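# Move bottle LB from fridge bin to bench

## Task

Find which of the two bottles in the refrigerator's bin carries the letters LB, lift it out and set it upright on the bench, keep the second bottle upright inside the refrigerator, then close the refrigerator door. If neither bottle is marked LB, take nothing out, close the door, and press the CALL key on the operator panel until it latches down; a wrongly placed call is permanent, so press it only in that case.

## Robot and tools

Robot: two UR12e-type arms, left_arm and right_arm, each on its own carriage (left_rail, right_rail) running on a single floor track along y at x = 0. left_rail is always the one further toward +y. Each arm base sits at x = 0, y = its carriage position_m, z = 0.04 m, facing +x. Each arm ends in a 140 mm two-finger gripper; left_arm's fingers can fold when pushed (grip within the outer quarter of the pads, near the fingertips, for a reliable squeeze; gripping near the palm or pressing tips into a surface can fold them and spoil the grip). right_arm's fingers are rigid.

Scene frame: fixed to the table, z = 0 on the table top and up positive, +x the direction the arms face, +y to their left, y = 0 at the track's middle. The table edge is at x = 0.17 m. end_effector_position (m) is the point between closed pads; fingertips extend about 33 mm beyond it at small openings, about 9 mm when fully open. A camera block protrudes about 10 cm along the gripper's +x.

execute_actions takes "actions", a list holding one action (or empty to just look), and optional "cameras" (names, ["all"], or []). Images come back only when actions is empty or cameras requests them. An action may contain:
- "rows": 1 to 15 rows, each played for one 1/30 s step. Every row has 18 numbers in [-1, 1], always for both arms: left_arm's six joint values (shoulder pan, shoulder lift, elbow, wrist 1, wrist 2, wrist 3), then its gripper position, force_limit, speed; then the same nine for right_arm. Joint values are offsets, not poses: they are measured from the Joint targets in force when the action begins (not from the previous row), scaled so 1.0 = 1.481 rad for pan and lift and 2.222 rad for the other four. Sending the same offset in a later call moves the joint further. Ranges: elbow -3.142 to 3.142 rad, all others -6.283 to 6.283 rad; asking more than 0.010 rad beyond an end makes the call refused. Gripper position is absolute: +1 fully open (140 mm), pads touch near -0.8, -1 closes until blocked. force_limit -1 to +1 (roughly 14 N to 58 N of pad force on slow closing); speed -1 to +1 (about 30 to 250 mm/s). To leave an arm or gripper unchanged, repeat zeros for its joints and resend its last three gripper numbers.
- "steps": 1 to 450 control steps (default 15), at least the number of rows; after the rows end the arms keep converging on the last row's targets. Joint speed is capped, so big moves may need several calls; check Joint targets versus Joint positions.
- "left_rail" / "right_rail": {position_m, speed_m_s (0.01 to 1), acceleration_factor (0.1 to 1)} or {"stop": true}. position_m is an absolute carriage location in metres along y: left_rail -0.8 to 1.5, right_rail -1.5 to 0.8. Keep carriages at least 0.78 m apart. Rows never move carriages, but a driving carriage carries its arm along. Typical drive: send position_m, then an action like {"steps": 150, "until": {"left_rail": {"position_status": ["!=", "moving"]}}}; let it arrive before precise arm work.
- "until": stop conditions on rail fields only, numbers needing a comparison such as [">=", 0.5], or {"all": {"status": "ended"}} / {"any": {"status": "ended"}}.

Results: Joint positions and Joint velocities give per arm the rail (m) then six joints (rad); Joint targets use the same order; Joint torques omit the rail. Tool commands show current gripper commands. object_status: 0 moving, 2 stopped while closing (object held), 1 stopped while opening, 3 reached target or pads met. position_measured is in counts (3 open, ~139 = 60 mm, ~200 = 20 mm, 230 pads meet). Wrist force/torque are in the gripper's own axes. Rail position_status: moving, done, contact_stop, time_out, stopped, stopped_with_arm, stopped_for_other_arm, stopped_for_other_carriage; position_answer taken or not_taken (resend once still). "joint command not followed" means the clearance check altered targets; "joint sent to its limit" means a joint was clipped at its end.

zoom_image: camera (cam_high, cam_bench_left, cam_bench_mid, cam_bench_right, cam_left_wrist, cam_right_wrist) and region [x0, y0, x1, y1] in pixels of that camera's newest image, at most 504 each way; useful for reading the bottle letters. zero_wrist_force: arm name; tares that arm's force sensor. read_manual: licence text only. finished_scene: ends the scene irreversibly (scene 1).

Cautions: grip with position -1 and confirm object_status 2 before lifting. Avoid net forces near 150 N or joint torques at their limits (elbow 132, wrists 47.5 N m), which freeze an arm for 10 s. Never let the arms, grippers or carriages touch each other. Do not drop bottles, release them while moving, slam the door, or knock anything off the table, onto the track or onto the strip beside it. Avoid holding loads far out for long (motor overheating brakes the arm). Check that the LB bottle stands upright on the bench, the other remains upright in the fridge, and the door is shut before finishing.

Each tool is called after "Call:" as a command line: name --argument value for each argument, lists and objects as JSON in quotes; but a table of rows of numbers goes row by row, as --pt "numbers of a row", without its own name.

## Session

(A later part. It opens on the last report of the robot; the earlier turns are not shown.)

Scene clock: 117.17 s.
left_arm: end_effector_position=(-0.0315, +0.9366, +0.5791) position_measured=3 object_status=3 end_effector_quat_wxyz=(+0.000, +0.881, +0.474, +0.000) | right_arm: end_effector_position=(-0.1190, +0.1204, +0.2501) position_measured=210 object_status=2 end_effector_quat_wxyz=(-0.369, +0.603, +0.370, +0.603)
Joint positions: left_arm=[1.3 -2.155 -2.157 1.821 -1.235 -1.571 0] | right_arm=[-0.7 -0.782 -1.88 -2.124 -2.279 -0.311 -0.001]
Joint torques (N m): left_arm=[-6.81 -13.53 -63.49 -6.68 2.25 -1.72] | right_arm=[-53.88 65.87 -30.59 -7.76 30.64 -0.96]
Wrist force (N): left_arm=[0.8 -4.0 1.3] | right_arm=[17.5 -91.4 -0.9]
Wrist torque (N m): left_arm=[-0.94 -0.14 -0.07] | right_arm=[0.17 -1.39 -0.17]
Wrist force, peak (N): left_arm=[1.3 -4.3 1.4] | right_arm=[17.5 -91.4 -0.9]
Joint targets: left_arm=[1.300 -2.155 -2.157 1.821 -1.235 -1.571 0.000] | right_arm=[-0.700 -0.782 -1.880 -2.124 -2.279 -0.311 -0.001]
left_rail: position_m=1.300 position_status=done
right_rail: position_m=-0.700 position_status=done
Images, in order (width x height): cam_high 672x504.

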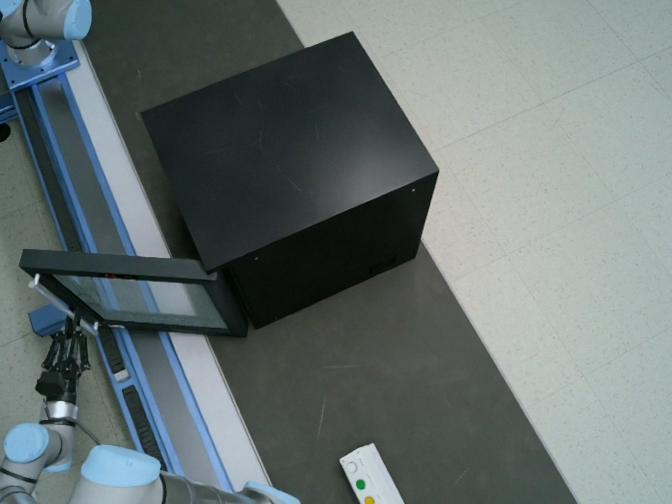

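Call:
execute_actions --actions '[{"rows":[[-0.0754,0,0,0.1822,0.3939,0,1,1,-1,0.0017,-0.0032,0.0032,-0.0011,0.0011,0,-1,0,-1]],"steps":35}]'

Call:
execute_actions --actions '[{"left_rail":{"position_m":0.75},"rows":[[0,0,0,0,0,0,1,1,-1,0,0,0,0,0,0,-1,0,-1]],"steps":85}]'

Call:
execute_actions --actions '[{"rows":[[0,0.11,0.0575,0,0,0,1,1,-1,0,0,0,0,0,0,-1,0,-1],[0,0.22,0.115,0,0,0,1,1,-1,0,0,0,0,0,0,-1,0,-1],[0,0.33,0.172,0,0,0,1,1,-1,0,0,0,0,0,0,-1,0,-1],[0,0.4423,0.2301,0,0,0,1,1,-1,0,0,0,0,0,0,-1,0,-1]],"steps":45}]' --cameras '["cam_left_wrist","cam_high"]'

Scene clock: 121.27 s.
left_arm: end_effector_position=(+0.1902, +0.8482, +0.6719) position_measured=3 object_status=3 end_effector_quat_wxyz=(+0.299, +0.840, +0.299, +0.341) | right_arm: end_effector_position=(-0.1230, +0.1224, +0.2500) position_measured=210 object_status=2 end_effector_quat_wxyz=(-0.369, +0.603, +0.370, +0.603)
Joint positions: left_arm=[1.3 -2.267 -2.157 1.821 -0.83 -0.696 0] | right_arm=[-0.7 -0.779 -1.885 -2.117 -2.281 -0.309 -0.001]
Joint torques (N m): left_arm=[-9.68 13.68 -39.52 -0.18 4.86 -1.5] | right_arm=[25.68 30.48 31.44 2 -4.48 -1.15]
Wrist force (N): left_arm=[0.6 -4.7 2.7] | right_arm=[26.2 11.9 4.0]
Wrist torque (N m): left_arm=[-1.21 -0.17 0.08] | right_arm=[0.06 -1.23 0.01]
Wrist force, peak (N): left_arm=[-4.4 -11.0 0.3] | right_arm=[18.3 -91.9 -1.2]
Joint targets: left_arm=[1.300 -2.267 -2.157 1.821 -0.830 -0.696 0.000] | right_arm=[-0.700 -0.779 -1.885 -2.117 -2.281 -0.309 -0.001]
left_rail: position_m=1.300 position_status=done
right_rail: position_m=-0.700 position_status=done

Scene clock: 124.30 s.
left_arm: end_effector_position=(+0.1902, +0.2982, +0.6719) position_measured=3 object_status=3 end_effector_quat_wxyz=(+0.299, +0.840, +0.299, +0.341) | right_arm: end_effector_position=(-0.1230, +0.1224, +0.2500) position_measured=210 object_status=2 end_effector_quat_wxyz=(-0.369, +0.603, +0.370, +0.603)
Joint positions: left_arm=[0.75 -2.267 -2.157 1.821 -0.83 -0.696 0] | right_arm=[-0.7 -0.779 -1.885 -2.117 -2.281 -0.309 -0.001]
Joint torques (N m): left_arm=[5.95 -11.02 -45.91 -2.88 1.68 -1.42] | right_arm=[25.5 32.11 31.08 3.18 -4.44 -1.03]
Wrist force (N): left_arm=[0.4 -4.4 2.6] | right_arm=[25.9 11.9 3.8]
Wrist torque (N m): left_arm=[-1.15 -0.12 0.08] | right_arm=[-0.06 -1.24 0.00]
Wrist force, peak (N): left_arm=[1.6 -5.3 2.1] | right_arm=[26.8 12.1 3.8]
Joint targets: left_arm=[0.750 -2.267 -2.157 1.821 -0.830 -0.696 0.000] | right_arm=[-0.700 -0.779 -1.885 -2.117 -2.281 -0.309 -0.001]
left_rail: position_m=0.750 position_status=done
right_rail: position_m=-0.700 position_status=done

Scene clock: 126.00 s.
left_arm: end_effector_position=(+0.2000, +0.3100, +0.2903) position_measured=3 object_status=3 end_effector_quat_wxyz=(+0.000, +0.707, +0.000, +0.707) | right_arm: end_effector_position=(-0.1230, +0.1224, +0.2500) position_measured=210 object_status=2 end_effector_quat_wxyz=(-0.369, +0.603, +0.370, +0.603)
Joint positions: left_arm=[0.75 -2.267 -1.502 2.332 -0.83 -0.696 0] | right_arm=[-0.7 -0.779 -1.885 -2.117 -2.281 -0.309 -0.001]
Joint torques (N m): left_arm=[11.12 -25.71 -20.76 5.22 0.93 -1.55] | right_arm=[25.74 34.56 31.77 2.93 -4.58 -1]
Wrist force (N): left_arm=[1.0 -2.4 3.2] | right_arm=[26.1 12.4 3.7]
Wrist torque (N m): left_arm=[-0.66 -0.33 0.26] | right_arm=[0.05 -1.28 0.00]
Wrist force, peak (N): left_arm=[30.4 12.6 -9.3] | right_arm=[26.6 12.0 3.9]
Joint targets: left_arm=[0.750 -2.267 -1.502 2.332 -0.830 -0.696 0.000] | right_arm=[-0.700 -0.779 -1.885 -2.117 -2.281 -0.309 -0.001]
left_rail: position_m=0.750 position_status=done
right_rail: position_m=-0.700 position_status=done
camera_calibration:
cam_left_wrist: T_world_to_cam=[[-0.0518385, -0.998503, -0.0174347, 0.331771], [-0.338674, 0.0340009, -0.940289, 0.326718], [0.939475, -0.0428385, -0.33993, 0.108998], [0, 0, 0, 1]] pos_world=[0.0254485, 0.324835, 0.350045]
Images, in order (width x height): cam_high 672x504, cam_left_wrist 672x504.

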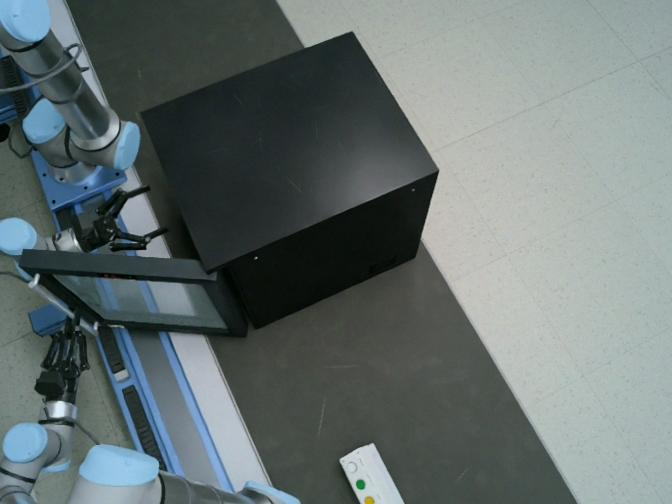

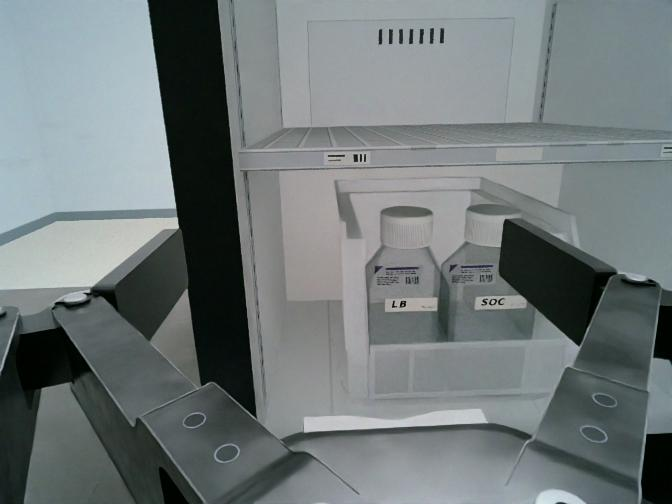

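Call:
zoom_image --camera "cam_left_wrist" --region '[310, 140, 610, 410]'

Scaled by 1.680 from the camera's 672x504 image, which has a finer 960x720 frame.

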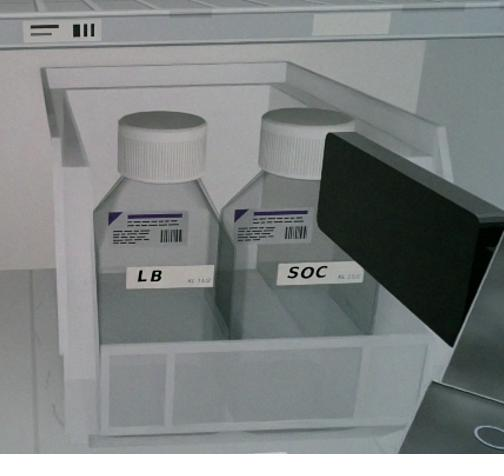

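Call:
execute_actions --actions '[{"rows":[[0,0,0,0,0,0,1,1,-1,0.0071,0.0103,-0.0092,0.0023,-0.0037,0,-1,0,-1],[0,0,0,0,0,0,1,1,-1,0.0142,0.0207,-0.0183,0.0045,-0.0074,0,-1,0,-1],[0,0,0,0,0,0,1,1,-1,0.0213,0.031,-0.0275,0.0068,-0.0111,0,-1,0,-1],[0,0,0,0,0,0,1,1,-1,0.0284,0.0413,-0.0366,0.009,-0.0148,0,-1,0,-1],[0,0,0,0,0,0,1,1,-1,0.0355,0.0517,-0.0458,0.0113,-0.0185,0,-1,0,-1],[0,0,0,0,0,0,1,1,-1,0.0426,0.062,-0.0549,0.0135,-0.0222,0,-1,0,-1],[0,0,0,0,0,0,1,1,-1,0.0497,0.0723,-0.0641,0.0158,-0.0259,0,-1,0,-1],[0,0,0,0,0,0,1,1,-1,0.0568,0.0827,-0.0732,0.0181,-0.0297,0,-1,0,-1]],"steps":30}]'

Scene clock: 134.03 s.
left_arm: end_effector_position=(+0.2000, +0.3099, +0.2903) position_measured=3 object_status=3 end_effector_quat_wxyz=(+0.000, +0.707, +0.000, +0.707) | right_arm: end_effector_position=(-0.1434, +0.0591, +0.2542) position_measured=210 object_status=2 end_effector_quat_wxyz=(-0.414, +0.573, +0.414, +0.573)
Joint positions: left_arm=[0.75 -2.267 -1.502 2.332 -0.83 -0.696 0] | right_arm=[-0.7 -0.695 -1.763 -2.28 -2.241 -0.375 -0.001]
Joint torques (N m): left_arm=[9.49 -23.41 -20.87 5 2.42 -0.85] | right_arm=[7.49 93.37 42.6 9.88 0.29 -0.74]
Wrist force (N): left_arm=[0.9 -2.6 3.0] | right_arm=[-48.7 -10.7 3.0]
Wrist torque (N m): left_arm=[-0.72 -0.32 0.27] | right_arm=[0.14 -1.58 0.01]
Wrist force, peak (N): left_arm=[0.8 -2.7 3.5] | right_arm=[-47.8 17.9 5.5]
Joint targets: left_arm=[0.750 -2.267 -1.502 2.332 -0.830 -0.696 0.000] | right_arm=[-0.700 -0.695 -1.763 -2.280 -2.241 -0.375 -0.001]
left_rail: position_m=0.750 position_status=done
right_rail: position_m=-0.700 position_status=done

Call:
execute_actions --actions '[{"rows":[[0.03,-0.03,-0.006,-0.045,0.01,0.06,-0.175,0,-1,0,0,0,0,0,0,-1,0,-1],[0.06,-0.06,-0.012,-0.09,0.02,0.12,-0.175,0,-1,0,0,0,0,0,0,-1,0,-1],[0.1248,-0.1221,-0.0249,-0.1815,0.0387,0.2464,-0.175,0,-1,0,0,0,0,0,0,-1,0,-1]],"steps":110}]' --cameras '["cam_left_wrist","cam_high"]'

Scene clock: 138.77 s.
left_arm: end_effector_position=(+0.2389, +0.2490, +0.2972) position_measured=151 object_status=3 end_effector_quat_wxyz=(+0.000, +0.819, +0.000, +0.574) | right_arm: end_effector_position=(-0.1434, +0.0591, +0.2542) position_measured=210 object_status=2 end_effector_quat_wxyz=(-0.414, +0.573, +0.414, +0.573)
Joint positions: left_arm=[0.75 -2.082 -1.683 2.277 -1.233 -0.61 0.548] | right_arm=[-0.7 -0.695 -1.763 -2.28 -2.241 -0.375 -0.001]
Joint torques (N m): left_arm=[10.03 -43.34 -53.73 -4.21 4.31 4.04] | right_arm=[-3.78 94.06 42.84 8.91 4.88 -0.74]
Wrist force (N): left_arm=[1.0 -2.2 2.3] | right_arm=[-49.1 -10.9 3.2]
Wrist torque (N m): left_arm=[-0.58 -0.35 0.25] | right_arm=[0.13 -1.49 0.01]
Wrist force, peak (N): left_arm=[-6.5 -9.7 -1.2] | right_arm=[-49.4 -11.1 3.2]
Joint targets: left_arm=[0.750 -2.082 -1.683 2.277 -1.233 -0.610 0.548] | right_arm=[-0.700 -0.695 -1.763 -2.280 -2.241 -0.375 -0.001]
left_rail: position_m=0.750 position_status=done
right_rail: position_m=-0.700 position_status=done
camera_calibration:
cam_left_wrist: T_world_to_cam=[[-0.0544539, -0.998515, 0.00128657, 0.268095], [-0.639662, 0.0338944, -0.767909, 0.369023], [0.766725, -0.0426386, -0.640558, 0.202754], [0, 0, 0, 1]] pos_world=[0.0951923, 0.263834, 0.412907]
Images, in order (width x height): cam_high 672x504, cam_left_wrist 672x504.

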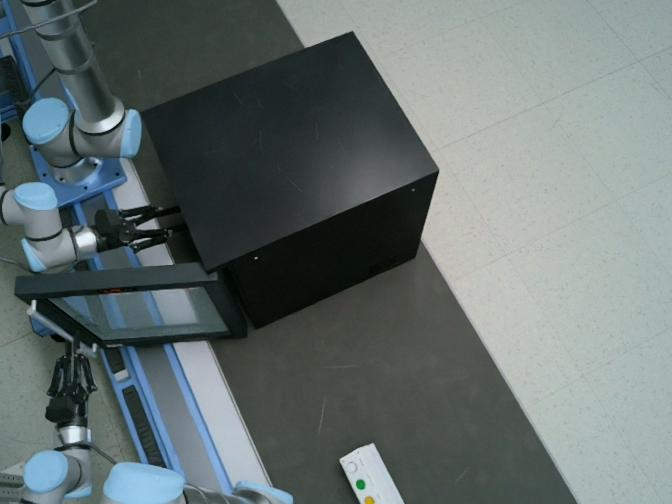

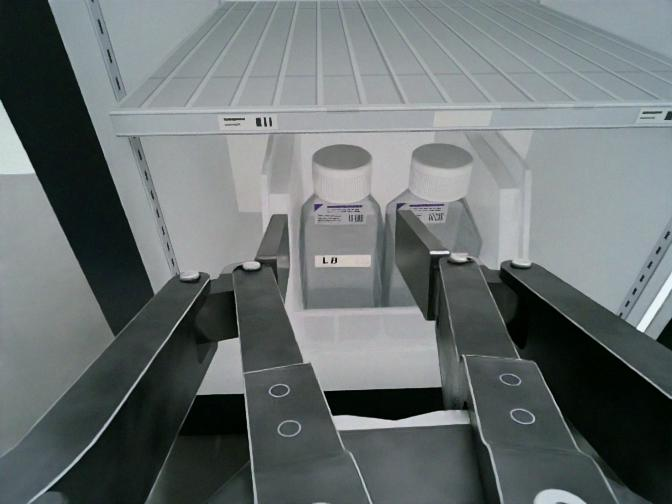

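Call:
zoom_image --camera "cam_left_wrist" --region '[230, 110, 550, 350]'

Scaled by 1.575 from the camera's 672x504 image, which has a finer 960x720 frame.

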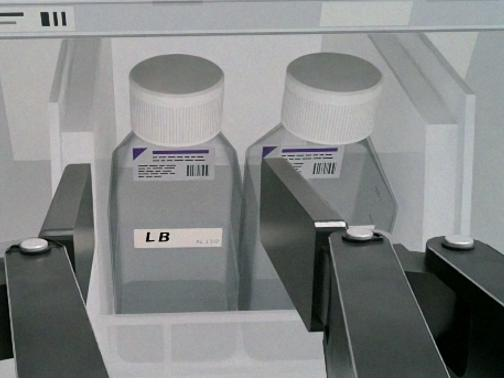

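Call:
execute_actions --actions '[{"rows":[[0.03,0.003,0.0034,-0.0241,0.015,0.022,-0.08,0,-1,0,0,0,0,0,0,-1,0,-1],[0.058,0.0059,0.0068,-0.0482,0.0299,0.0447,-0.08,0,-1,0,0,0,0,0,0,-1,0,-1]],"steps":35}]'

Call:
execute_actions --actions '[{"rows":[[0.016,0.0028,0.005,-0.02,0.0075,0.015,-0.08,0,-1,0,0,0,0,0,0,-1,0,-1],[0.0314,0.0056,0.0104,-0.0405,0.0149,0.0302,-0.08,0,-1,0,0,0,0,0,0,-1,0,-1],[0.047,0.0083,0.0155,-0.0607,0.0223,0.0453,-0.08,0,-1,0,0,0,0,0,0,-1,0,-1],[0.0627,0.0111,0.0207,-0.0809,0.0297,0.0604,-0.08,0,-1,0,0,0,0,0,0,-1,0,-1]],"steps":25}]' --cameras '["cam_left_wrist"]'

Scene clock: 143.03 s.
left_arm: end_effector_position=(+0.2800, +0.2392, +0.2927) position_measured=139 object_status=3 end_effector_quat_wxyz=(+0.000, +0.819, +0.000, +0.574) | right_arm: end_effector_position=(-0.1434, +0.0591, +0.2542) position_measured=210 object_status=2 end_effector_quat_wxyz=(-0.414, +0.573, +0.414, +0.573)
Joint positions: left_arm=[0.75 -1.996 -1.674 2.292 -1.34 -0.543 0.647] | right_arm=[-0.7 -0.695 -1.763 -2.28 -2.241 -0.375 -0.001]
Joint torques (N m): left_arm=[8.42 -19.11 -31.6 -4.66 4.55 3.81] | right_arm=[-15.27 94.27 42.78 8.37 4.91 -1]
Wrist force (N): left_arm=[1.1 -2.6 2.1] | right_arm=[-49.0 -10.7 2.9]
Wrist torque (N m): left_arm=[-0.67 -0.30 0.26] | right_arm=[0.17 -1.51 0.01]
Wrist force, peak (N): left_arm=[1.7 -1.5 5.3] | right_arm=[-49.6 -11.5 3.2]
Joint targets: left_arm=[0.750 -1.996 -1.674 2.292 -1.340 -0.543 0.647] | right_arm=[-0.700 -0.695 -1.763 -2.280 -2.241 -0.375 -0.001]
left_rail: position_m=0.750 position_status=done
right_rail: position_m=-0.700 position_status=done

Scene clock: 144.07 s.
left_arm: end_effector_position=(+0.3280, +0.2391, +0.2751) position_measured=139 object_status=3 end_effector_quat_wxyz=(+0.000, +0.819, +0.000, +0.574) | right_arm: end_effector_position=(-0.1434, +0.0591, +0.2542) position_measured=210 object_status=2 end_effector_quat_wxyz=(-0.414, +0.573, +0.414, +0.573)
Joint positions: left_arm=[0.75 -1.903 -1.657 2.338 -1.52 -0.477 0.781] | right_arm=[-0.7 -0.695 -1.763 -2.28 -2.241 -0.375 -0.001]
Joint torques (N m): left_arm=[7.53 -20.28 -30.72 -5.47 4.7 3.74] | right_arm=[-17.45 92.68 42.02 8.1 4.77 -0.69]
Wrist force (N): left_arm=[1.2 -2.3 2.0] | right_arm=[-48.6 -10.9 3.2]
Wrist torque (N m): left_arm=[-0.57 -0.38 0.16] | right_arm=[0.11 -1.60 0.01]
Wrist force, peak (N): left_arm=[0.6 -2.1 5.7] | right_arm=[-49.2 -11.1 2.8]
Joint targets: left_arm=[0.750 -1.903 -1.657 2.338 -1.520 -0.477 0.781] | right_arm=[-0.700 -0.695 -1.763 -2.280 -2.241 -0.375 -0.001]
left_rail: position_m=0.750 position_status=done
right_rail: position_m=-0.700 position_status=done
camera_calibration:
cam_left_wrist: T_world_to_cam=[[-0.0542181, -0.998528, 0.00112761, 0.263117], [-0.639994, 0.0338835, -0.767633, 0.40948], [0.766465, -0.0423413, -0.640889, 0.119951], [0, 0, 0, 1]] pos_world=[0.184392, 0.253934, 0.390909]
Images, in order (width x height): cam_left_wrist 672x504.

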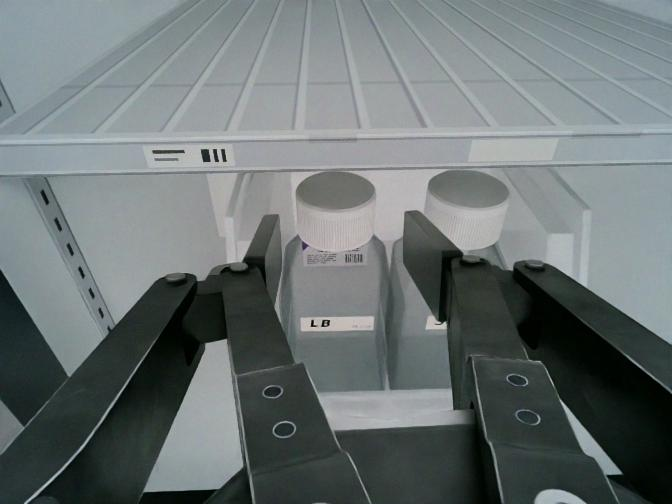

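Call:
execute_actions --actions '[{"rows":[[0.016,0.006,0.005,-0.027,0.0066,0.02,-0.08,0,-1,0,0,0,0,0,0,-1,0,-1],[0.033,0.012,0.01,-0.054,0.0133,0.04,-0.08,0,-1,0,0,0,0,0,0,-1,0,-1],[0.049,0.018,0.015,-0.081,0.02,0.06,-0.08,0,-1,0,0,0,0,0,0,-1,0,-1],[0.0652,0.0238,0.02,-0.1081,0.0265,0.0799,-0.08,0,-1,0,0,0,0,0,0,-1,0,-1]],"steps":30}]' --cameras '["cam_left_wrist"]'

Scene clock: 145.70 s.
left_arm: end_effector_position=(+0.3765, +0.2391, +0.2576) position_measured=139 object_status=3 end_effector_quat_wxyz=(+0.000, +0.819, +0.000, +0.574) | right_arm: end_effector_position=(-0.1434, +0.0591, +0.2542) position_measured=210 object_status=2 end_effector_quat_wxyz=(-0.414, +0.573, +0.414, +0.573)
Joint positions: left_arm=[0.75 -1.806 -1.622 2.382 -1.76 -0.418 0.959] | right_arm=[-0.7 -0.695 -1.763 -2.28 -2.241 -0.375 -0.001]
Joint torques (N m): left_arm=[12.11 -19.02 -27.48 -5.92 5.31 3.7] | right_arm=[-21.92 93.54 42.6 7.76 4.8 -0.79]
Wrist force (N): left_arm=[1.2 -1.9 1.9] | right_arm=[-48.6 -11.0 3.1]
Wrist torque (N m): left_arm=[-0.41 -0.39 0.15] | right_arm=[0.09 -1.61 0.01]
Wrist force, peak (N): left_arm=[0.6 -2.9 5.8] | right_arm=[-49.4 -11.4 3.2]
Joint targets: left_arm=[0.750 -1.806 -1.622 2.382 -1.760 -0.418 0.959] | right_arm=[-0.700 -0.695 -1.763 -2.280 -2.241 -0.375 -0.001]
left_rail: position_m=0.750 position_status=done
right_rail: position_m=-0.700 position_status=done
camera_calibration:
cam_left_wrist: T_world_to_cam=[[-0.0542539, -0.998526, 0.00140412, 0.265671], [-0.639998, 0.0336942, -0.767637, 0.427136], [0.766458, -0.0425459, -0.640883, 0.0716127], [0, 0, 0, 1]] pos_world=[0.232892, 0.253934, 0.373408]
Images, in order (width x height): cam_left_wrist 672x504.

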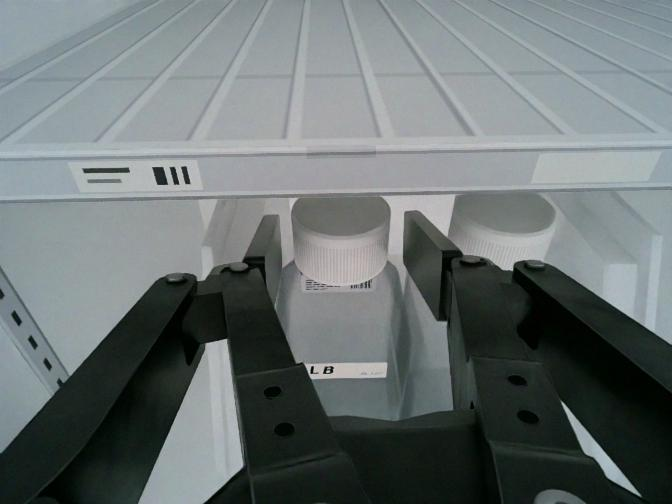

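Call:
execute_actions --actions '[{"rows":[[0,0,0,0,0,0,-1,0,-1,0,0,0,0,0,0,-1,0,-1]],"steps":60}]' --cameras '["cam_left_wrist"]'

Scene clock: 148.07 s.
left_arm: end_effector_position=(+0.3765, +0.2391, +0.2576) position_measured=162 object_status=2 end_effector_quat_wxyz=(+0.000, +0.819, +0.000, +0.574) | right_arm: end_effector_position=(-0.1434, +0.0591, +0.2542) position_measured=210 object_status=2 end_effector_quat_wxyz=(-0.414, +0.573, +0.414, +0.573)
Joint positions: left_arm=[0.75 -1.806 -1.622 2.382 -1.76 -0.418 0.959] | right_arm=[-0.7 -0.695 -1.763 -2.28 -2.241 -0.375 -0.001]
Joint torques (N m): left_arm=[7.63 -20.31 -32.82 -5.99 -0.14 3.68] | right_arm=[-20.64 93.48 43.23 7.47 4.69 -0.57]
Wrist force (N): left_arm=[7.3 -4.5 -2.1] | right_arm=[-49.8 -10.9 3.4]
Wrist torque (N m): left_arm=[-0.32 -0.18 0.21] | right_arm=[0.09 -1.43 0.02]
Wrist force, peak (N): left_arm=[7.3 -4.8 -2.0] | right_arm=[-49.9 -11.1 3.2]
Joint targets: left_arm=[0.750 -1.806 -1.622 2.382 -1.760 -0.418 0.959] | right_arm=[-0.700 -0.695 -1.763 -2.280 -2.241 -0.375 -0.001]
left_rail: position_m=0.750 position_status=done
right_rail: position_m=-0.700 position_status=done
camera_calibration:
cam_left_wrist: T_world_to_cam=[[-0.0542538, -0.998526, 0.00140416, 0.265671], [-0.639998, 0.0336941, -0.767637, 0.427136], [0.766458, -0.0425459, -0.640883, 0.0716127], [0, 0, 0, 1]] pos_world=[0.232892, 0.253934, 0.373408]
Images, in order (width x height): cam_left_wrist 672x504.

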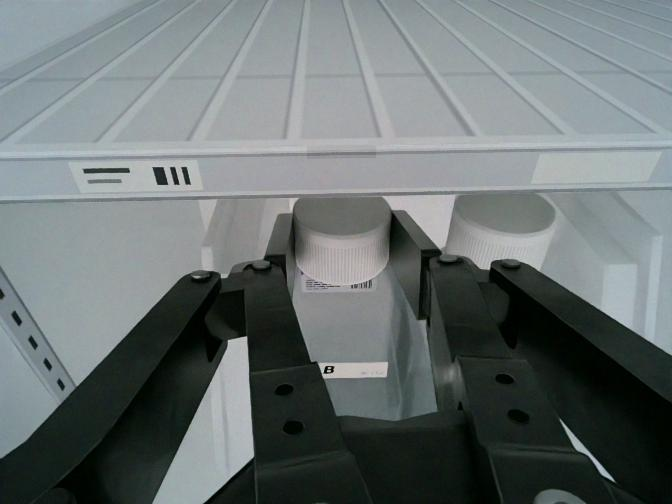

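Call:
execute_actions --actions '[{"rows":[[-0.006,0.0054,-0.004,0.031,0.0064,-0.03,-1,0,-1,0,0,0,0,0,0,-1,0,-1],[-0.006,0.0054,-0.004,0.031,0.0064,-0.03,-1,0,-1,0,0,0,0,0,0,-1,0,-1],[-0.012,0.0109,-0.0078,0.0624,0.0127,-0.06,-1,0,-1,0,0,0,0,0,0,-1,0,-1],[-0.012,0.0109,-0.0078,0.0624,0.0127,-0.06,-1,0,-1,0,0,0,0,0,0,-1,0,-1],[-0.018,0.0163,-0.0117,0.0937,0.0191,-0.0896,-1,0,-1,0,0,0,0,0,0,-1,0,-1],[-0.018,0.0163,-0.0117,0.0937,0.0191,-0.0896,-1,0,-1,0,0,0,0,0,0,-1,0,-1],[-0.024,0.0218,-0.0156,0.1249,0.0254,-0.1194,-1,0,-1,0,0,0,0,0,0,-1,0,-1],[-0.024,0.0218,-0.0156,0.1249,0.0254,-0.1194,-1,0,-1,0,0,0,0,0,0,-1,0,-1],[-0.0296,0.0272,-0.0195,0.1561,0.0318,-0.1493,-1,0,-1,0,0,0,0,0,0,-1,0,-1]],"steps":30}]' --cameras '["cam_left_wrist"]'

Scene clock: 151.33 s.
left_arm: end_effector_position=(+0.3677, +0.2390, +0.2751) position_measured=162 object_status=2 end_effector_quat_wxyz=(+0.000, +0.777, +0.000, +0.629) | right_arm: end_effector_position=(-0.1434, +0.0591, +0.2542) position_measured=210 object_status=2 end_effector_quat_wxyz=(-0.414, +0.573, +0.414, +0.573)
Joint positions: left_arm=[0.75 -1.85 -1.582 2.339 -1.413 -0.348 0.627] | right_arm=[-0.7 -0.695 -1.763 -2.28 -2.241 -0.375 -0.001]
Joint torques (N m): left_arm=[-10.4 -22.68 -51.15 1.04 4.88 -4.21] | right_arm=[-21.79 90.5 47.26 7.08 4.63 -0.69]
Wrist force (N): left_arm=[-2.7 -2.3 2.8] | right_arm=[-47.7 -10.9 2.7]
Wrist torque (N m): left_arm=[-0.64 -0.46 0.38] | right_arm=[0.07 -1.54 0.02]
Wrist force, peak (N): left_arm=[7.2 -5.2 -2.3] | right_arm=[-49.9 -10.8 2.6]
Joint targets: left_arm=[0.750 -1.850 -1.582 2.339 -1.413 -0.348 0.627] | right_arm=[-0.700 -0.695 -1.763 -2.280 -2.241 -0.375 -0.001]
left_rail: position_m=0.750 position_status=done
right_rail: position_m=-0.700 position_status=done
camera_calibration:
cam_left_wrist: T_world_to_cam=[[-0.0538707, -0.998529, -0.00606547, 0.266981], [-0.527052, 0.0335926, -0.849169, 0.415847], [0.848124, -0.0425485, -0.528086, 0.028559], [0, 0, 0, 1]] pos_world=[0.209334, 0.253834, 0.369825]
Images, in order (width x height): cam_left_wrist 672x504.

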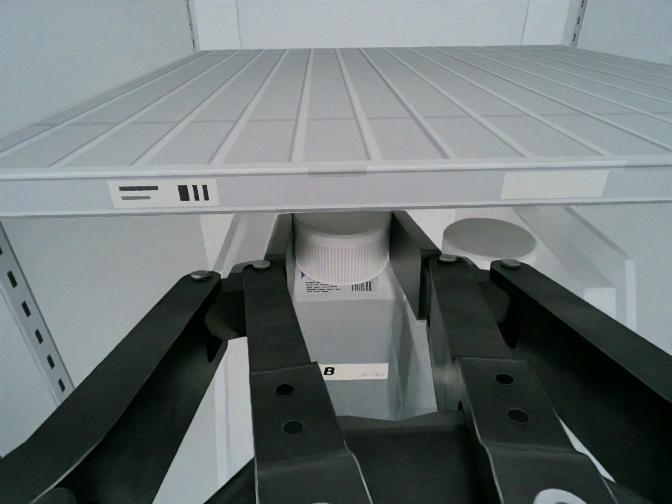

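Call:
execute_actions --actions '[{"rows":[[-0.007,0.021,-0.0064,0.0417,0.0003,-0.047,-1,0,-1,0,0,0,0,0,0,-1,0,-1],[-0.007,0.021,-0.0064,0.0417,0.0003,-0.047,-1,0,-1,0,0,0,0,0,0,-1,0,-1],[-0.0143,0.042,-0.0128,0.0834,0.0007,-0.094,-1,0,-1,0,0,0,0,0,0,-1,0,-1],[-0.0143,0.042,-0.0128,0.0834,0.0007,-0.094,-1,0,-1,0,0,0,0,0,0,-1,0,-1],[-0.0214,0.0628,-0.0192,0.1251,0.0011,-0.141,-1,0,-1,0,0,0,0,0,0,-1,0,-1],[-0.0214,0.0628,-0.0192,0.1251,0.0011,-0.141,-1,0,-1,0,0,0,0,0,0,-1,0,-1],[-0.0285,0.0837,-0.0255,0.1668,0.0015,-0.188,-1,0,-1,0,0,0,0,0,0,-1,0,-1],[-0.0285,0.0837,-0.0255,0.1668,0.0015,-0.188,-1,0,-1,0,0,0,0,0,0,-1,0,-1],[-0.036,0.1046,-0.0319,0.2085,0.0018,-0.235,-1,0,-1,0,0,0,0,0,0,-1,0,-1],[-0.036,0.1046,-0.0319,0.2085,0.0018,-0.235,-1,0,-1,0,0,0,0,0,0,-1,0,-1],[-0.0428,0.1255,-0.0383,0.2502,0.0022,-0.2821,-1,0,-1,0,0,0,0,0,0,-1,0,-1]],"steps":30}]' --cameras '["cam_left_wrist"]'

Call:
execute_actions --actions '[{"rows":[[-0.0077,0.033,-0.0057,0.028,-0.0106,-0.0402,-1,0,-1,0,0,0,0,0,0,-1,0,-1],[-0.0077,0.033,-0.0057,0.028,-0.0106,-0.0402,-1,0,-1,0,0,0,0,0,0,-1,0,-1],[-0.0154,0.066,-0.0114,0.056,-0.0211,-0.0803,-1,0,-1,0,0,0,0,0,0,-1,0,-1],[-0.0154,0.066,-0.0114,0.056,-0.0211,-0.0803,-1,0,-1,0,0,0,0,0,0,-1,0,-1],[-0.0231,0.099,-0.0171,0.084,-0.0317,-0.1205,-1,0,-1,0,0,0,0,0,0,-1,0,-1],[-0.0231,0.099,-0.0171,0.084,-0.0317,-0.1205,-1,0,-1,0,0,0,0,0,0,-1,0,-1],[-0.0309,0.132,-0.0228,0.112,-0.0423,-0.1607,-1,0,-1,0,0,0,0,0,0,-1,0,-1],[-0.0309,0.132,-0.0228,0.112,-0.0423,-0.1607,-1,0,-1,0,0,0,0,0,0,-1,0,-1],[-0.0386,0.165,-0.0285,0.14,-0.0528,-0.2008,-1,0,-1,0,0,0,0,0,0,-1,0,-1],[-0.0386,0.165,-0.0285,0.14,-0.0528,-0.2008,-1,0,-1,0,0,0,0,0,0,-1,0,-1],[-0.0463,0.1981,-0.0342,0.1678,-0.0634,-0.241,-1,0,-1,0,0,0,0,0,0,-1,0,-1]],"steps":30}]' --cameras '["cam_left_wrist","cam_high"]'

Scene clock: 153.53 s.
left_arm: end_effector_position=(+0.3431, +0.2391, +0.2719) position_measured=162 object_status=2 end_effector_quat_wxyz=(+0.000, +0.707, +0.000, +0.707) | right_arm: end_effector_position=(-0.1434, +0.0591, +0.2542) position_measured=210 object_status=2 end_effector_quat_wxyz=(-0.414, +0.573, +0.414, +0.573)
Joint positions: left_arm=[0.75 -1.914 -1.396 2.254 -0.857 -0.343 0] | right_arm=[-0.7 -0.695 -1.763 -2.28 -2.241 -0.375 -0.001]
Joint torques (N m): left_arm=[-7.87 -34.93 -43.82 4.96 2.87 -4.29] | right_arm=[-20.86 88.01 47.63 7 5.06 -0.36]
Wrist force (N): left_arm=[-2.7 -2.4 2.7] | right_arm=[-48.3 -10.8 3.0]
Wrist torque (N m): left_arm=[-0.78 -0.57 0.42] | right_arm=[0.09 -1.44 0.01]
Wrist force, peak (N): left_arm=[0.4 -5.1 4.5] | right_arm=[-48.4 -10.7 2.9]
Joint targets: left_arm=[0.750 -1.914 -1.396 2.254 -0.857 -0.343 0.000] | right_arm=[-0.700 -0.695 -1.763 -2.280 -2.241 -0.375 -0.001]
left_rail: position_m=0.750 position_status=done
right_rail: position_m=-0.700 position_status=done
camera_calibration:
cam_left_wrist: T_world_to_cam=[[-0.0516494, -0.998512, -0.0174867, 0.268061], [-0.338859, 0.0339938, -0.940223, 0.360303], [0.939418, -0.0426364, -0.340111, -0.0347138], [0, 0, 0, 1]] pos_world=[0.168548, 0.253934, 0.331646]
Images, in order (width x height): cam_left_wrist 672x504.

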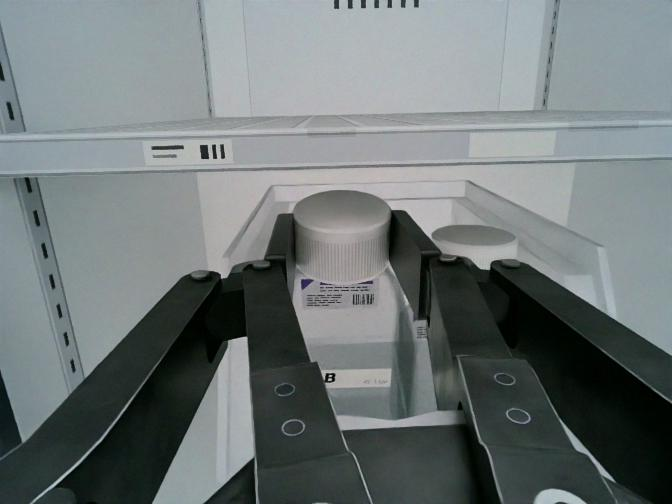

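Scene clock: 154.73 s.
left_arm: end_effector_position=(+0.2960, +0.2390, +0.2534) position_measured=162 object_status=2 end_effector_quat_wxyz=(+0.000, +0.609, +0.000, +0.793) | right_arm: end_effector_position=(-0.1434, +0.0591, +0.2543) position_measured=210 object_status=2 end_effector_quat_wxyz=(-0.414, +0.573, +0.414, +0.573)
Joint positions: left_arm=[0.75 -1.982 -1.103 2.178 -0.484 -0.484 -0.535] | right_arm=[-0.7 -0.695 -1.762 -2.28 -2.241 -0.375 -0.001]
Joint torques (N m): left_arm=[-45.96 -33.39 -50.07 9.77 -4.88 -4.14] | right_arm=[-22.09 48.31 42.69 6.3 5.11 -0.56]
Wrist force (N): left_arm=[-3.3 -3.3 4.0] | right_arm=[-10.5 -12.8 -44.1]
Wrist torque (N m): left_arm=[-0.81 -0.35 0.55] | right_arm=[0.08 -1.41 -0.08]
Wrist force, peak (N): left_arm=[-1.0 -4.9 5.4] | right_arm=[-48.3 -10.8 2.8]
Joint targets: left_arm=[0.750 -1.982 -1.103 2.178 -0.484 -0.484 -0.535] | right_arm=[-0.700 -0.695 -1.763 -2.280 -2.241 -0.375 -0.001]
left_rail: position_m=0.750 position_status=done
right_rail: position_m=-0.700 position_status=done
camera_calibration:
cam_left_wrist: T_world_to_cam=[[-0.0453582, -0.998515, -0.0301607, 0.266553], [-0.0839095, 0.0338933, -0.995897, 0.265543], [0.995441, -0.0426413, -0.0853223, -0.0779167], [0, 0, 0, 1]] pos_world=[0.111933, 0.253834, 0.265845]
Images, in order (width x height): cam_high 672x504, cam_left_wrist 672x504.

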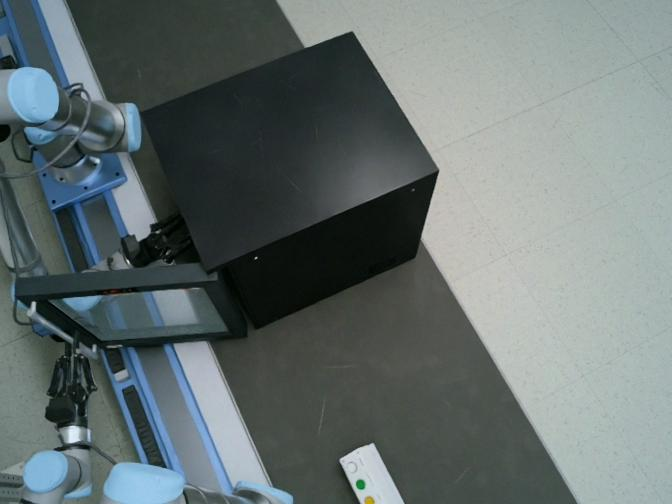

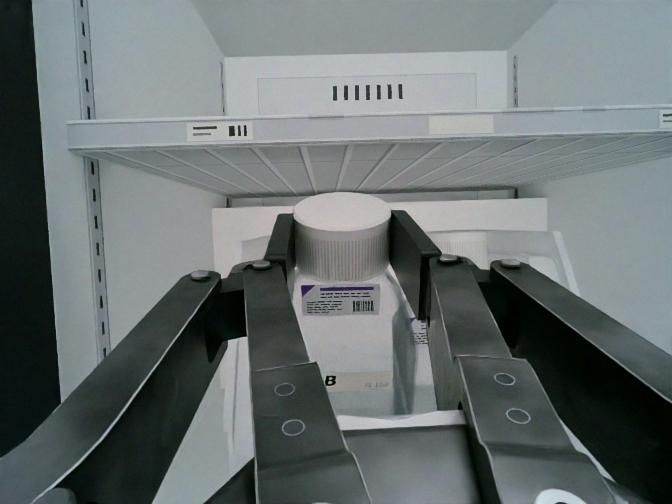

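Call:
execute_actions --actions '[{"rows":[[0,0,0,0,0,0,-1,0,-1,0.0071,0.0103,-0.0092,0.0023,-0.0037,0,-1,0,-1],[0,0,0,0,0,0,-1,0,-1,0.0142,0.0207,-0.0183,0.0045,-0.0074,0,-1,0,-1],[0,0,0,0,0,0,-1,0,-1,0.0213,0.031,-0.0275,0.0068,-0.0111,0,-1,0,-1],[0,0,0,0,0,0,-1,0,-1,0.0284,0.0413,-0.0366,0.009,-0.0148,0,-1,0,-1],[0,0,0,0,0,0,-1,0,-1,0.0355,0.0517,-0.0458,0.0113,-0.0185,0,-1,0,-1],[0,0,0,0,0,0,-1,0,-1,0.0426,0.062,-0.0549,0.0135,-0.0222,0,-1,0,-1],[0,0,0,0,0,0,-1,0,-1,0.0497,0.0723,-0.0641,0.0158,-0.0259,0,-1,0,-1],[0,0,0,0,0,0,-1,0,-1,0.0568,0.0827,-0.0732,0.0181,-0.0297,0,-1,0,-1]],"steps":30}]' --cameras '["cam_high"]'

Scene clock: 156.63 s.
left_arm: end_effector_position=(+0.2960, +0.2390, +0.2533) position_measured=162 object_status=2 end_effector_quat_wxyz=(+0.000, +0.609, +0.000, +0.793) | right_arm: end_effector_position=(-0.1529, -0.0043, +0.2501) position_measured=210 object_status=2 end_effector_quat_wxyz=(-0.455, +0.541, +0.456, +0.541)
Joint positions: left_arm=[0.75 -1.982 -1.103 2.178 -0.484 -0.484 -0.535] | right_arm=[-0.7 -0.611 -1.64 -2.443 -2.201 -0.441 -0.001]
Joint torques (N m): left_arm=[8.04 -75.78 -8.43 1.64 0.04 -3.15] | right_arm=[-11.98 23.1 -24.36 -6.92 11.19 -0.7]
Wrist force (N): left_arm=[-2.6 -1.9 3.7] | right_arm=[53.1 -39.7 1.0]
Wrist torque (N m): left_arm=[-0.77 -0.49 0.43] | right_arm=[-0.06 -1.22 -0.16]
Wrist force, peak (N): left_arm=[-3.8 -3.6 5.3] | right_arm=[53.7 -39.3 1.0]
Joint targets: left_arm=[0.750 -1.982 -1.103 2.178 -0.484 -0.484 -0.535] | right_arm=[-0.700 -0.611 -1.640 -2.443 -2.201 -0.441 -0.001]
left_rail: position_m=0.750 position_status=done
right_rail: position_m=-0.700 position_status=done
Images, in order (width x height): cam_high 672x504.

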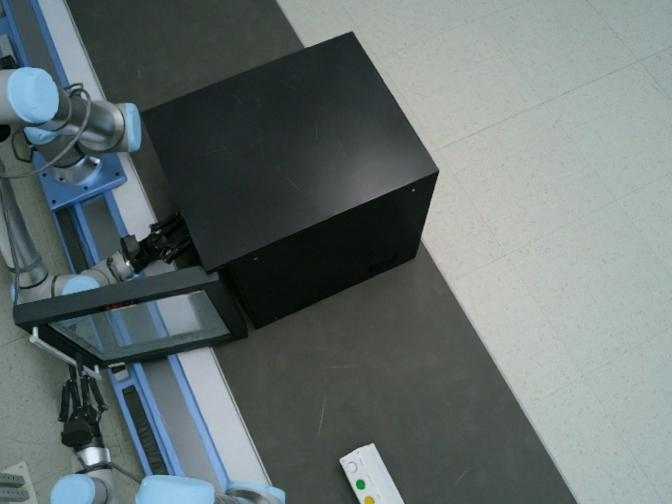

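Call:
execute_actions --actions '[{"rows":[[-0.015,-0.02,-0.0032,0.0083,-0.0087,0.0096,-1,0,-1,0,0,0,0,0,0,-1,0,-1],[-0.015,-0.02,-0.0032,0.0083,-0.0087,0.0096,-1,0,-1,0,0,0,0,0,0,-1,0,-1],[-0.03,-0.04,-0.0063,0.0166,-0.0174,0.0192,-1,0,-1,0,0,0,0,0,0,-1,0,-1],[-0.03,-0.04,-0.0063,0.0166,-0.0174,0.0192,-1,0,-1,0,0,0,0,0,0,-1,0,-1],[-0.045,-0.06,-0.0095,0.0249,-0.0261,0.0288,-1,0,-1,0,0,0,0,0,0,-1,0,-1],[-0.045,-0.06,-0.0095,0.0249,-0.0261,0.0288,-1,0,-1,0,0,0,0,0,0,-1,0,-1],[-0.06,-0.08,-0.0126,0.0333,-0.0347,0.0384,-1,0,-1,0,0,0,0,0,0,-1,0,-1],[-0.06,-0.08,-0.0126,0.0333,-0.0347,0.0384,-1,0,-1,0,0,0,0,0,0,-1,0,-1],[-0.075,-0.1,-0.0158,0.0416,-0.0434,0.048,-1,0,-1,0,0,0,0,0,0,-1,0,-1],[-0.075,-0.1,-0.0158,0.0416,-0.0434,0.048,-1,0,-1,0,0,0,0,0,0,-1,0,-1],[-0.09,-0.12,-0.0189,0.0499,-0.0521,0.0576,-1,0,-1,0,0,0,0,0,0,-1,0,-1],[-0.1051,-0.1401,-0.0221,0.0582,-0.0608,0.0672,-1,0,-1,0,0,0,0,0,0,-1,0,-1]],"steps":30}]' --cameras '["cam_left_wrist","cam_high"]'

Scene clock: 158.63 s.
left_arm: end_effector_position=(+0.2100, +0.2391, +0.3764) position_measured=162 object_status=2 end_effector_quat_wxyz=(+0.000, +0.609, +0.000, +0.794) | right_arm: end_effector_position=(-0.1528, -0.0043, +0.2501) position_measured=210 object_status=2 end_effector_quat_wxyz=(-0.455, +0.541, +0.456, +0.541)
Joint positions: left_arm=[0.75 -2.138 -1.31 2.129 -0.355 -0.619 -0.386] | right_arm=[-0.7 -0.611 -1.64 -2.443 -2.201 -0.441 -0.001]
Joint torques (N m): left_arm=[-11.31 -67.53 -42.95 7.9 -4.72 3.99] | right_arm=[-30 21.34 -23.46 -8.25 15.76 -0.43]
Wrist force (N): left_arm=[-2.5 -2.5 2.0] | right_arm=[53.9 -39.3 1.3]
Wrist torque (N m): left_arm=[-0.81 -0.74 0.35] | right_arm=[0.02 -1.26 -0.17]
Wrist force, peak (N): left_arm=[-10.3 -2.5 6.6] | right_arm=[54.1 -39.8 1.1]
Joint targets: left_arm=[0.750 -2.138 -1.310 2.129 -0.355 -0.619 -0.386] | right_arm=[-0.700 -0.611 -1.640 -2.443 -2.201 -0.441 -0.001]
left_rail: position_m=0.750 position_status=done
right_rail: position_m=-0.700 position_status=done
camera_calibration:
cam_left_wrist: T_world_to_cam=[[-0.0452532, -0.998516, -0.0302851, 0.266507], [-0.0835106, 0.0339913, -0.995927, 0.380795], [0.995479, -0.0425398, -0.0849249, 0.0180086], [0, 0, 0, 1]] pos_world=[0.0259335, 0.253934, 0.388844]
Images, in order (width x height): cam_high 672x504, cam_left_wrist 672x504.

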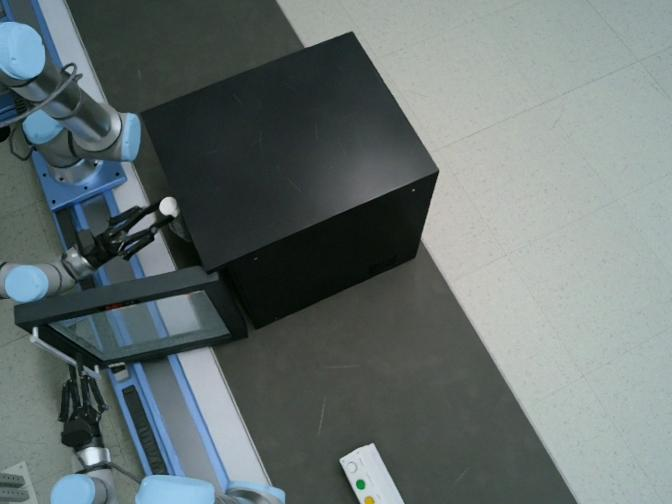

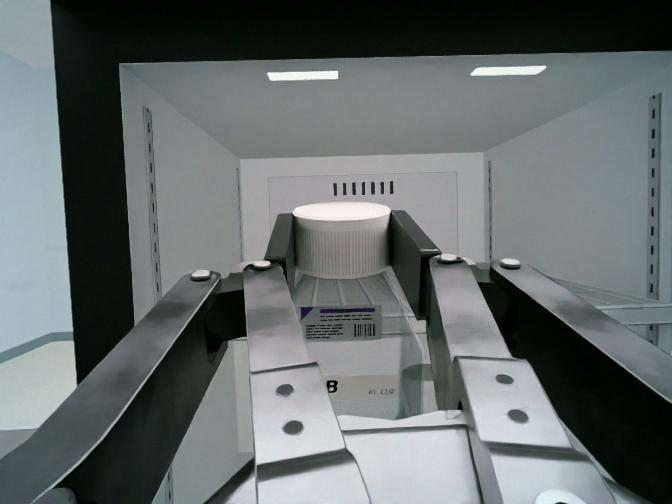

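Call:
execute_actions --actions '[{"rows":[[0.002,-0.05,0,-0.05,-0.002,0.07,-1,0,-1,0,0,0,0,0,0,-1,0,-1],[0.002,-0.05,0,-0.05,-0.002,0.07,-1,0,-1,0,0,0,0,0,0,-1,0,-1],[0.004,-0.1,0.001,-0.1,-0.004,0.14,-1,0,-1,0,0,0,0,0,0,-1,0,-1],[0.004,-0.1,0.001,-0.1,-0.004,0.14,-1,0,-1,0,0,0,0,0,0,-1,0,-1],[0.006,-0.15,0.001,-0.15,-0.006,0.21,-1,0,-1,0,0,0,0,0,0,-1,0,-1],[0.006,-0.15,0.001,-0.15,-0.006,0.21,-1,0,-1,0,0,0,0,0,0,-1,0,-1],[0.008,-0.2,0.001,-0.2,-0.008,0.28,-1,0,-1,0,0,0,0,0,0,-1,0,-1],[0.008,-0.2,0.001,-0.2,-0.008,0.28,-1,0,-1,0,0,0,0,0,0,-1,0,-1],[0.0095,-0.25,0.0015,-0.25,-0.009,0.345,-1,0,-1,0,0,0,0,0,0,-1,0,-1],[0.0109,-0.2913,0.0019,-0.2896,-0.0106,0.4024,-1,0,-1,0,0,0,0,0,0,-1,0,-1]],"steps":35}]' --cameras '["cam_left_wrist","cam_high"]'

Scene clock: 161.20 s.
left_arm: end_effector_position=(+0.2106, +0.2391, +0.3916) position_measured=162 object_status=2 end_effector_quat_wxyz=(+0.000, +0.819, +0.000, +0.574) | right_arm: end_effector_position=(-0.1528, -0.0043, +0.2501) position_measured=210 object_status=2 end_effector_quat_wxyz=(-0.455, +0.541, +0.456, +0.541)
Joint positions: left_arm=[0.75 -2.122 -1.742 2.133 -0.999 -0.642 0.508] | right_arm=[-0.7 -0.611 -1.64 -2.443 -2.201 -0.441 -0.001]
Joint torques (N m): left_arm=[10.37 -46.26 -44.34 -3.79 -0.52 3.62] | right_arm=[-45.52 20.92 -22.21 -9.97 15.68 -0.27]
Wrist force (N): left_arm=[-0.9 -2.3 2.9] | right_arm=[54.0 -39.0 0.7]
Wrist torque (N m): left_arm=[-0.63 -0.61 0.25] | right_arm=[0.07 -1.30 -0.17]
Wrist force, peak (N): left_arm=[-5.5 -3.4 2.8] | right_arm=[54.1 -40.0 0.9]
Joint targets: left_arm=[0.750 -2.122 -1.742 2.133 -0.999 -0.642 0.508] | right_arm=[-0.700 -0.611 -1.640 -2.443 -2.201 -0.441 -0.001]
left_rail: position_m=0.750 position_status=done
right_rail: position_m=-0.700 position_status=done
camera_calibration:
cam_left_wrist: T_world_to_cam=[[-0.054394, -0.998519, 0.00138761, 0.256598], [-0.639931, 0.0337932, -0.767689, 0.423817], [0.766505, -0.0426457, -0.640821, 0.284641], [0, 0, 0, 1]] pos_world=[0.0669923, 0.254034, 0.507408]
Images, in order (width x height): cam_high 672x504, cam_left_wrist 672x504.

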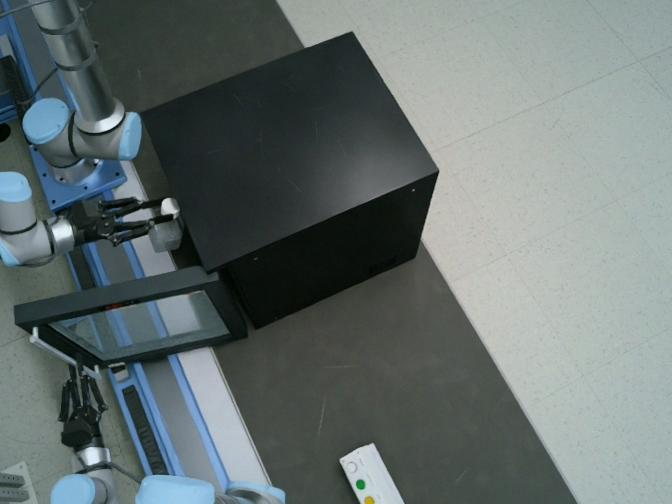

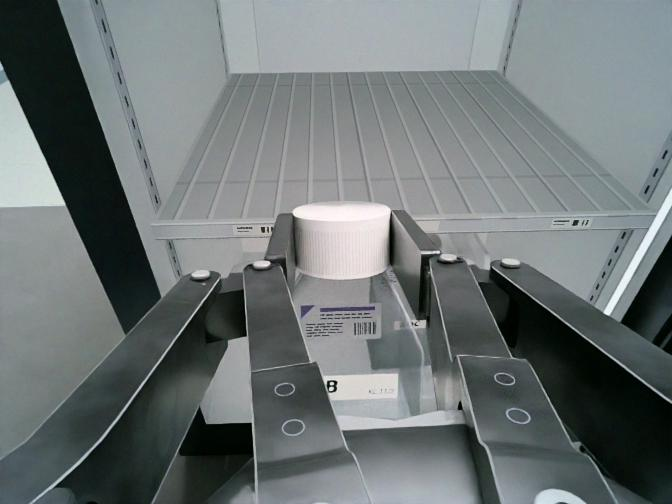

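Call:
execute_actions --actions '[{"left_rail":{"position_m":1.2,"acceleration_factor":0.5},"rows":[[0,0,0,0,0,0,-1,0,-1,0,0,0,0,0,0,-1,0,-1]],"steps":120,"until":{"left_rail":{"position_status":["!=","moving"]}}}]'

Call:
execute_actions --actions '[{"rows":[[0.03,0.046,0.032,-0.082,0.015,0.023,-1,0,-1,0,0,0,0,0,0,-1,0,-1],[0.03,0.046,0.032,-0.082,0.015,0.023,-1,0,-1,0,0,0,0,0,0,-1,0,-1],[0.06,0.092,0.064,-0.165,0.03,0.047,-1,0,-1,0,0,0,0,0,0,-1,0,-1],[0.06,0.092,0.064,-0.165,0.03,0.047,-1,0,-1,0,0,0,0,0,0,-1,0,-1],[0.09,0.138,0.096,-0.247,0.046,0.07,-1,0,-1,0,0,0,0,0,0,-1,0,-1],[0.09,0.138,0.096,-0.247,0.046,0.07,-1,0,-1,0,0,0,0,0,0,-1,0,-1],[0.1194,0.1847,0.1276,-0.3297,0.0613,0.0937,-1,0,-1,0,0,0,0,0,0,-1,0,-1]],"steps":35}]' --cameras '["cam_bench_left","cam_left_wrist","cam_high"]'

Scene clock: 164.50 s.
left_arm: end_effector_position=(+0.2106, +0.6891, +0.3916) position_measured=162 object_status=2 end_effector_quat_wxyz=(+0.000, +0.819, +0.000, +0.574) | right_arm: end_effector_position=(-0.1528, -0.0043, +0.2501) position_measured=210 object_status=2 end_effector_quat_wxyz=(-0.455, +0.541, +0.456, +0.541)
Joint positions: left_arm=[1.2 -2.122 -1.742 2.133 -0.999 -0.642 0.508] | right_arm=[-0.7 -0.611 -1.64 -2.443 -2.201 -0.441 -0.001]
Joint torques (N m): left_arm=[3.94 -31.04 -59.72 1.91 0.8 3.58] | right_arm=[-43.73 17.51 -20.37 -12.38 15.56 -0.26]
Wrist force (N): left_arm=[-0.6 -2.6 3.0] | right_arm=[53.6 -39.7 1.2]
Wrist torque (N m): left_arm=[-0.68 -0.66 0.25] | right_arm=[-0.08 -1.21 -0.17]
Wrist force, peak (N): left_arm=[-0.8 -3.4 3.3] | right_arm=[54.4 -39.3 0.9]
Joint targets: left_arm=[1.200 -2.122 -1.742 2.133 -0.999 -0.642 0.508] | right_arm=[-0.700 -0.611 -1.640 -2.443 -2.201 -0.441 -0.001]
left_rail: position_m=1.200 position_status=done
right_rail: position_m=-0.700 position_status=done

Scene clock: 165.87 s.
left_arm: end_effector_position=(+0.3066, +0.6892, +0.1643) position_measured=163 object_status=2 end_effector_quat_wxyz=(+0.000, +0.819, +0.000, +0.574) | right_arm: end_effector_position=(-0.1528, -0.0043, +0.2501) position_measured=210 object_status=2 end_effector_quat_wxyz=(-0.455, +0.541, +0.456, +0.541)
Joint positions: left_arm=[1.2 -1.945 -1.468 2.417 -1.731 -0.506 0.716] | right_arm=[-0.7 -0.611 -1.64 -2.443 -2.201 -0.441 -0.001]
Joint torques (N m): left_arm=[13.01 -17.57 -14.43 -4.74 -5.46 3.59] | right_arm=[-43.92 15.21 -20.61 -13.3 15.64 -0.35]
Wrist force (N): left_arm=[19.3 -1.3 -10.2] | right_arm=[54.1 -39.1 0.8]
Wrist torque (N m): left_arm=[-0.72 0.26 0.28] | right_arm=[0.06 -1.30 -0.16]
Wrist force, peak (N): left_arm=[33.2 0.9 -18.7] | right_arm=[54.3 -39.5 0.9]
Joint targets: left_arm=[1.200 -1.945 -1.468 2.416 -1.731 -0.506 0.716] | right_arm=[-0.700 -0.611 -1.640 -2.443 -2.201 -0.441 -0.001]
left_rail: position_m=1.200 position_status=done
right_rail: position_m=-0.700 position_status=done
camera_calibration:
cam_left_wrist: T_world_to_cam=[[-0.0540316, -0.998538, 0.00135515, 0.711431], [-0.639961, 0.0335869, -0.767673, 0.295693], [0.766505, -0.0423459, -0.640841, 0.0843838], [0, 0, 0, 1]] pos_world=[0.162991, 0.704033, 0.280108]
Images, in order (width x height): cam_high 672x504, cam_bench_left 672x504, cam_left_wrist 672x504.

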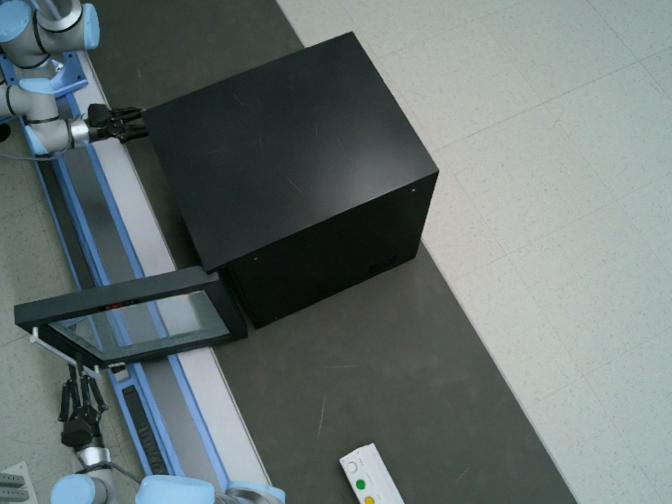

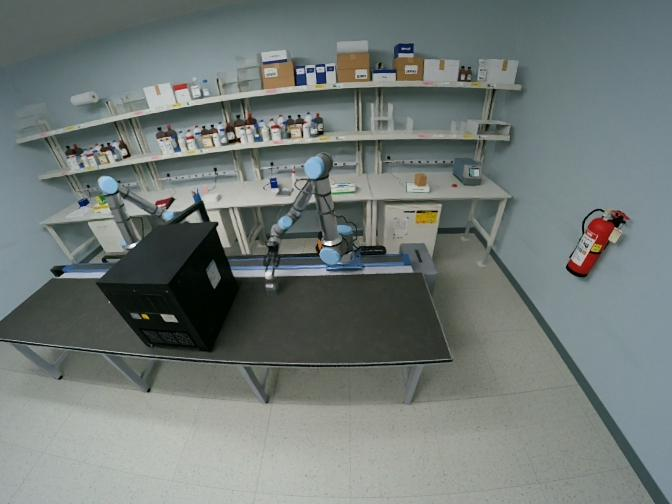

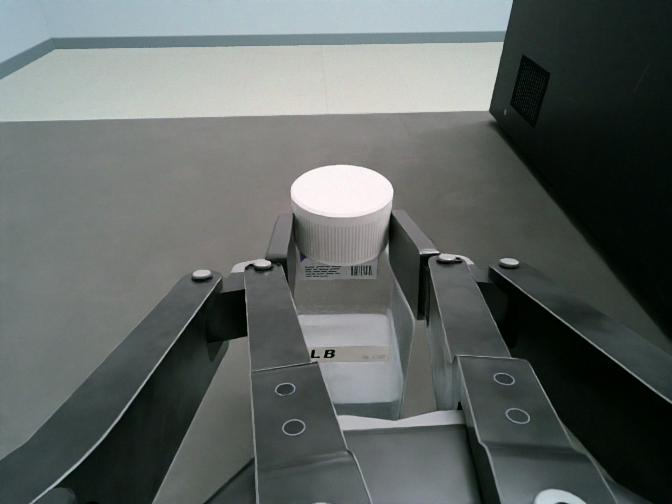

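Call:
execute_actions --actions '[{"rows":[[0,0,0,0,0,0,-0.08,0,-1,0,0,0,0,0,0,-1,0,-1]],"steps":50}]' --cameras '["cam_left_wrist"]'

Scene clock: 167.97 s.
left_arm: end_effector_position=(+0.3066, +0.6891, +0.1644) position_measured=139 object_status=3 end_effector_quat_wxyz=(+0.000, +0.819, +0.000, +0.574) | right_arm: end_effector_position=(-0.1528, -0.0043, +0.2501) position_measured=210 object_status=2 end_effector_quat_wxyz=(-0.455, +0.541, +0.456, +0.541)
Joint positions: left_arm=[1.2 -1.945 -1.468 2.416 -1.731 -0.506 0.716] | right_arm=[-0.7 -0.611 -1.64 -2.443 -2.201 -0.441 -0.001]
Joint torques (N m): left_arm=[-7.71 -49.96 -42.38 -2.94 4.92 3.29] | right_arm=[-45.12 16.15 -19.13 -14.17 15.59 -0.27]
Wrist force (N): left_arm=[4.8 1.5 -0.1] | right_arm=[53.8 -39.4 0.7]
Wrist torque (N m): left_arm=[0.26 -1.19 0.23] | right_arm=[0.00 -1.25 -0.16]
Wrist force, peak (N): left_arm=[19.7 -1.6 -10.0] | right_arm=[54.3 -39.6 0.7]
Joint targets: left_arm=[1.200 -1.945 -1.468 2.416 -1.731 -0.506 0.716] | right_arm=[-0.700 -0.611 -1.640 -2.443 -2.201 -0.441 -0.001]
left_rail: position_m=1.200 position_status=done
right_rail: position_m=-0.700 position_status=done
camera_calibration:
cam_left_wrist: T_world_to_cam=[[-0.0540487, -0.998537, 0.00150279, 0.711287], [-0.640012, 0.0334872, -0.767635, 0.2957], [0.766462, -0.0424515, -0.640885, 0.0845499], [0, 0, 0, 1]] pos_world=[0.162891, 0.703933, 0.280108]
Images, in order (width x height): cam_left_wrist 672x504.

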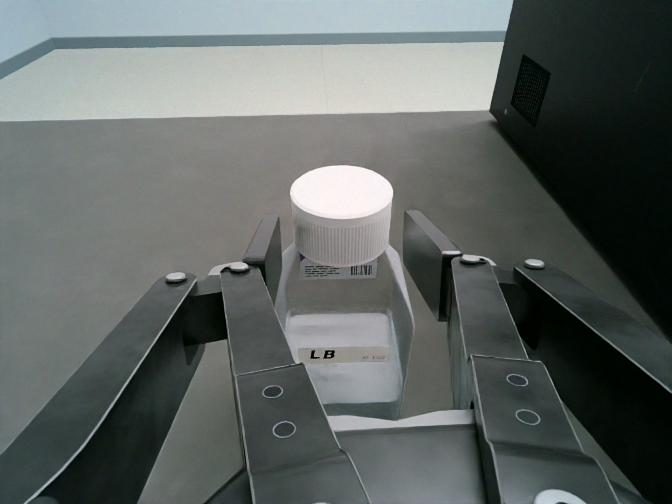

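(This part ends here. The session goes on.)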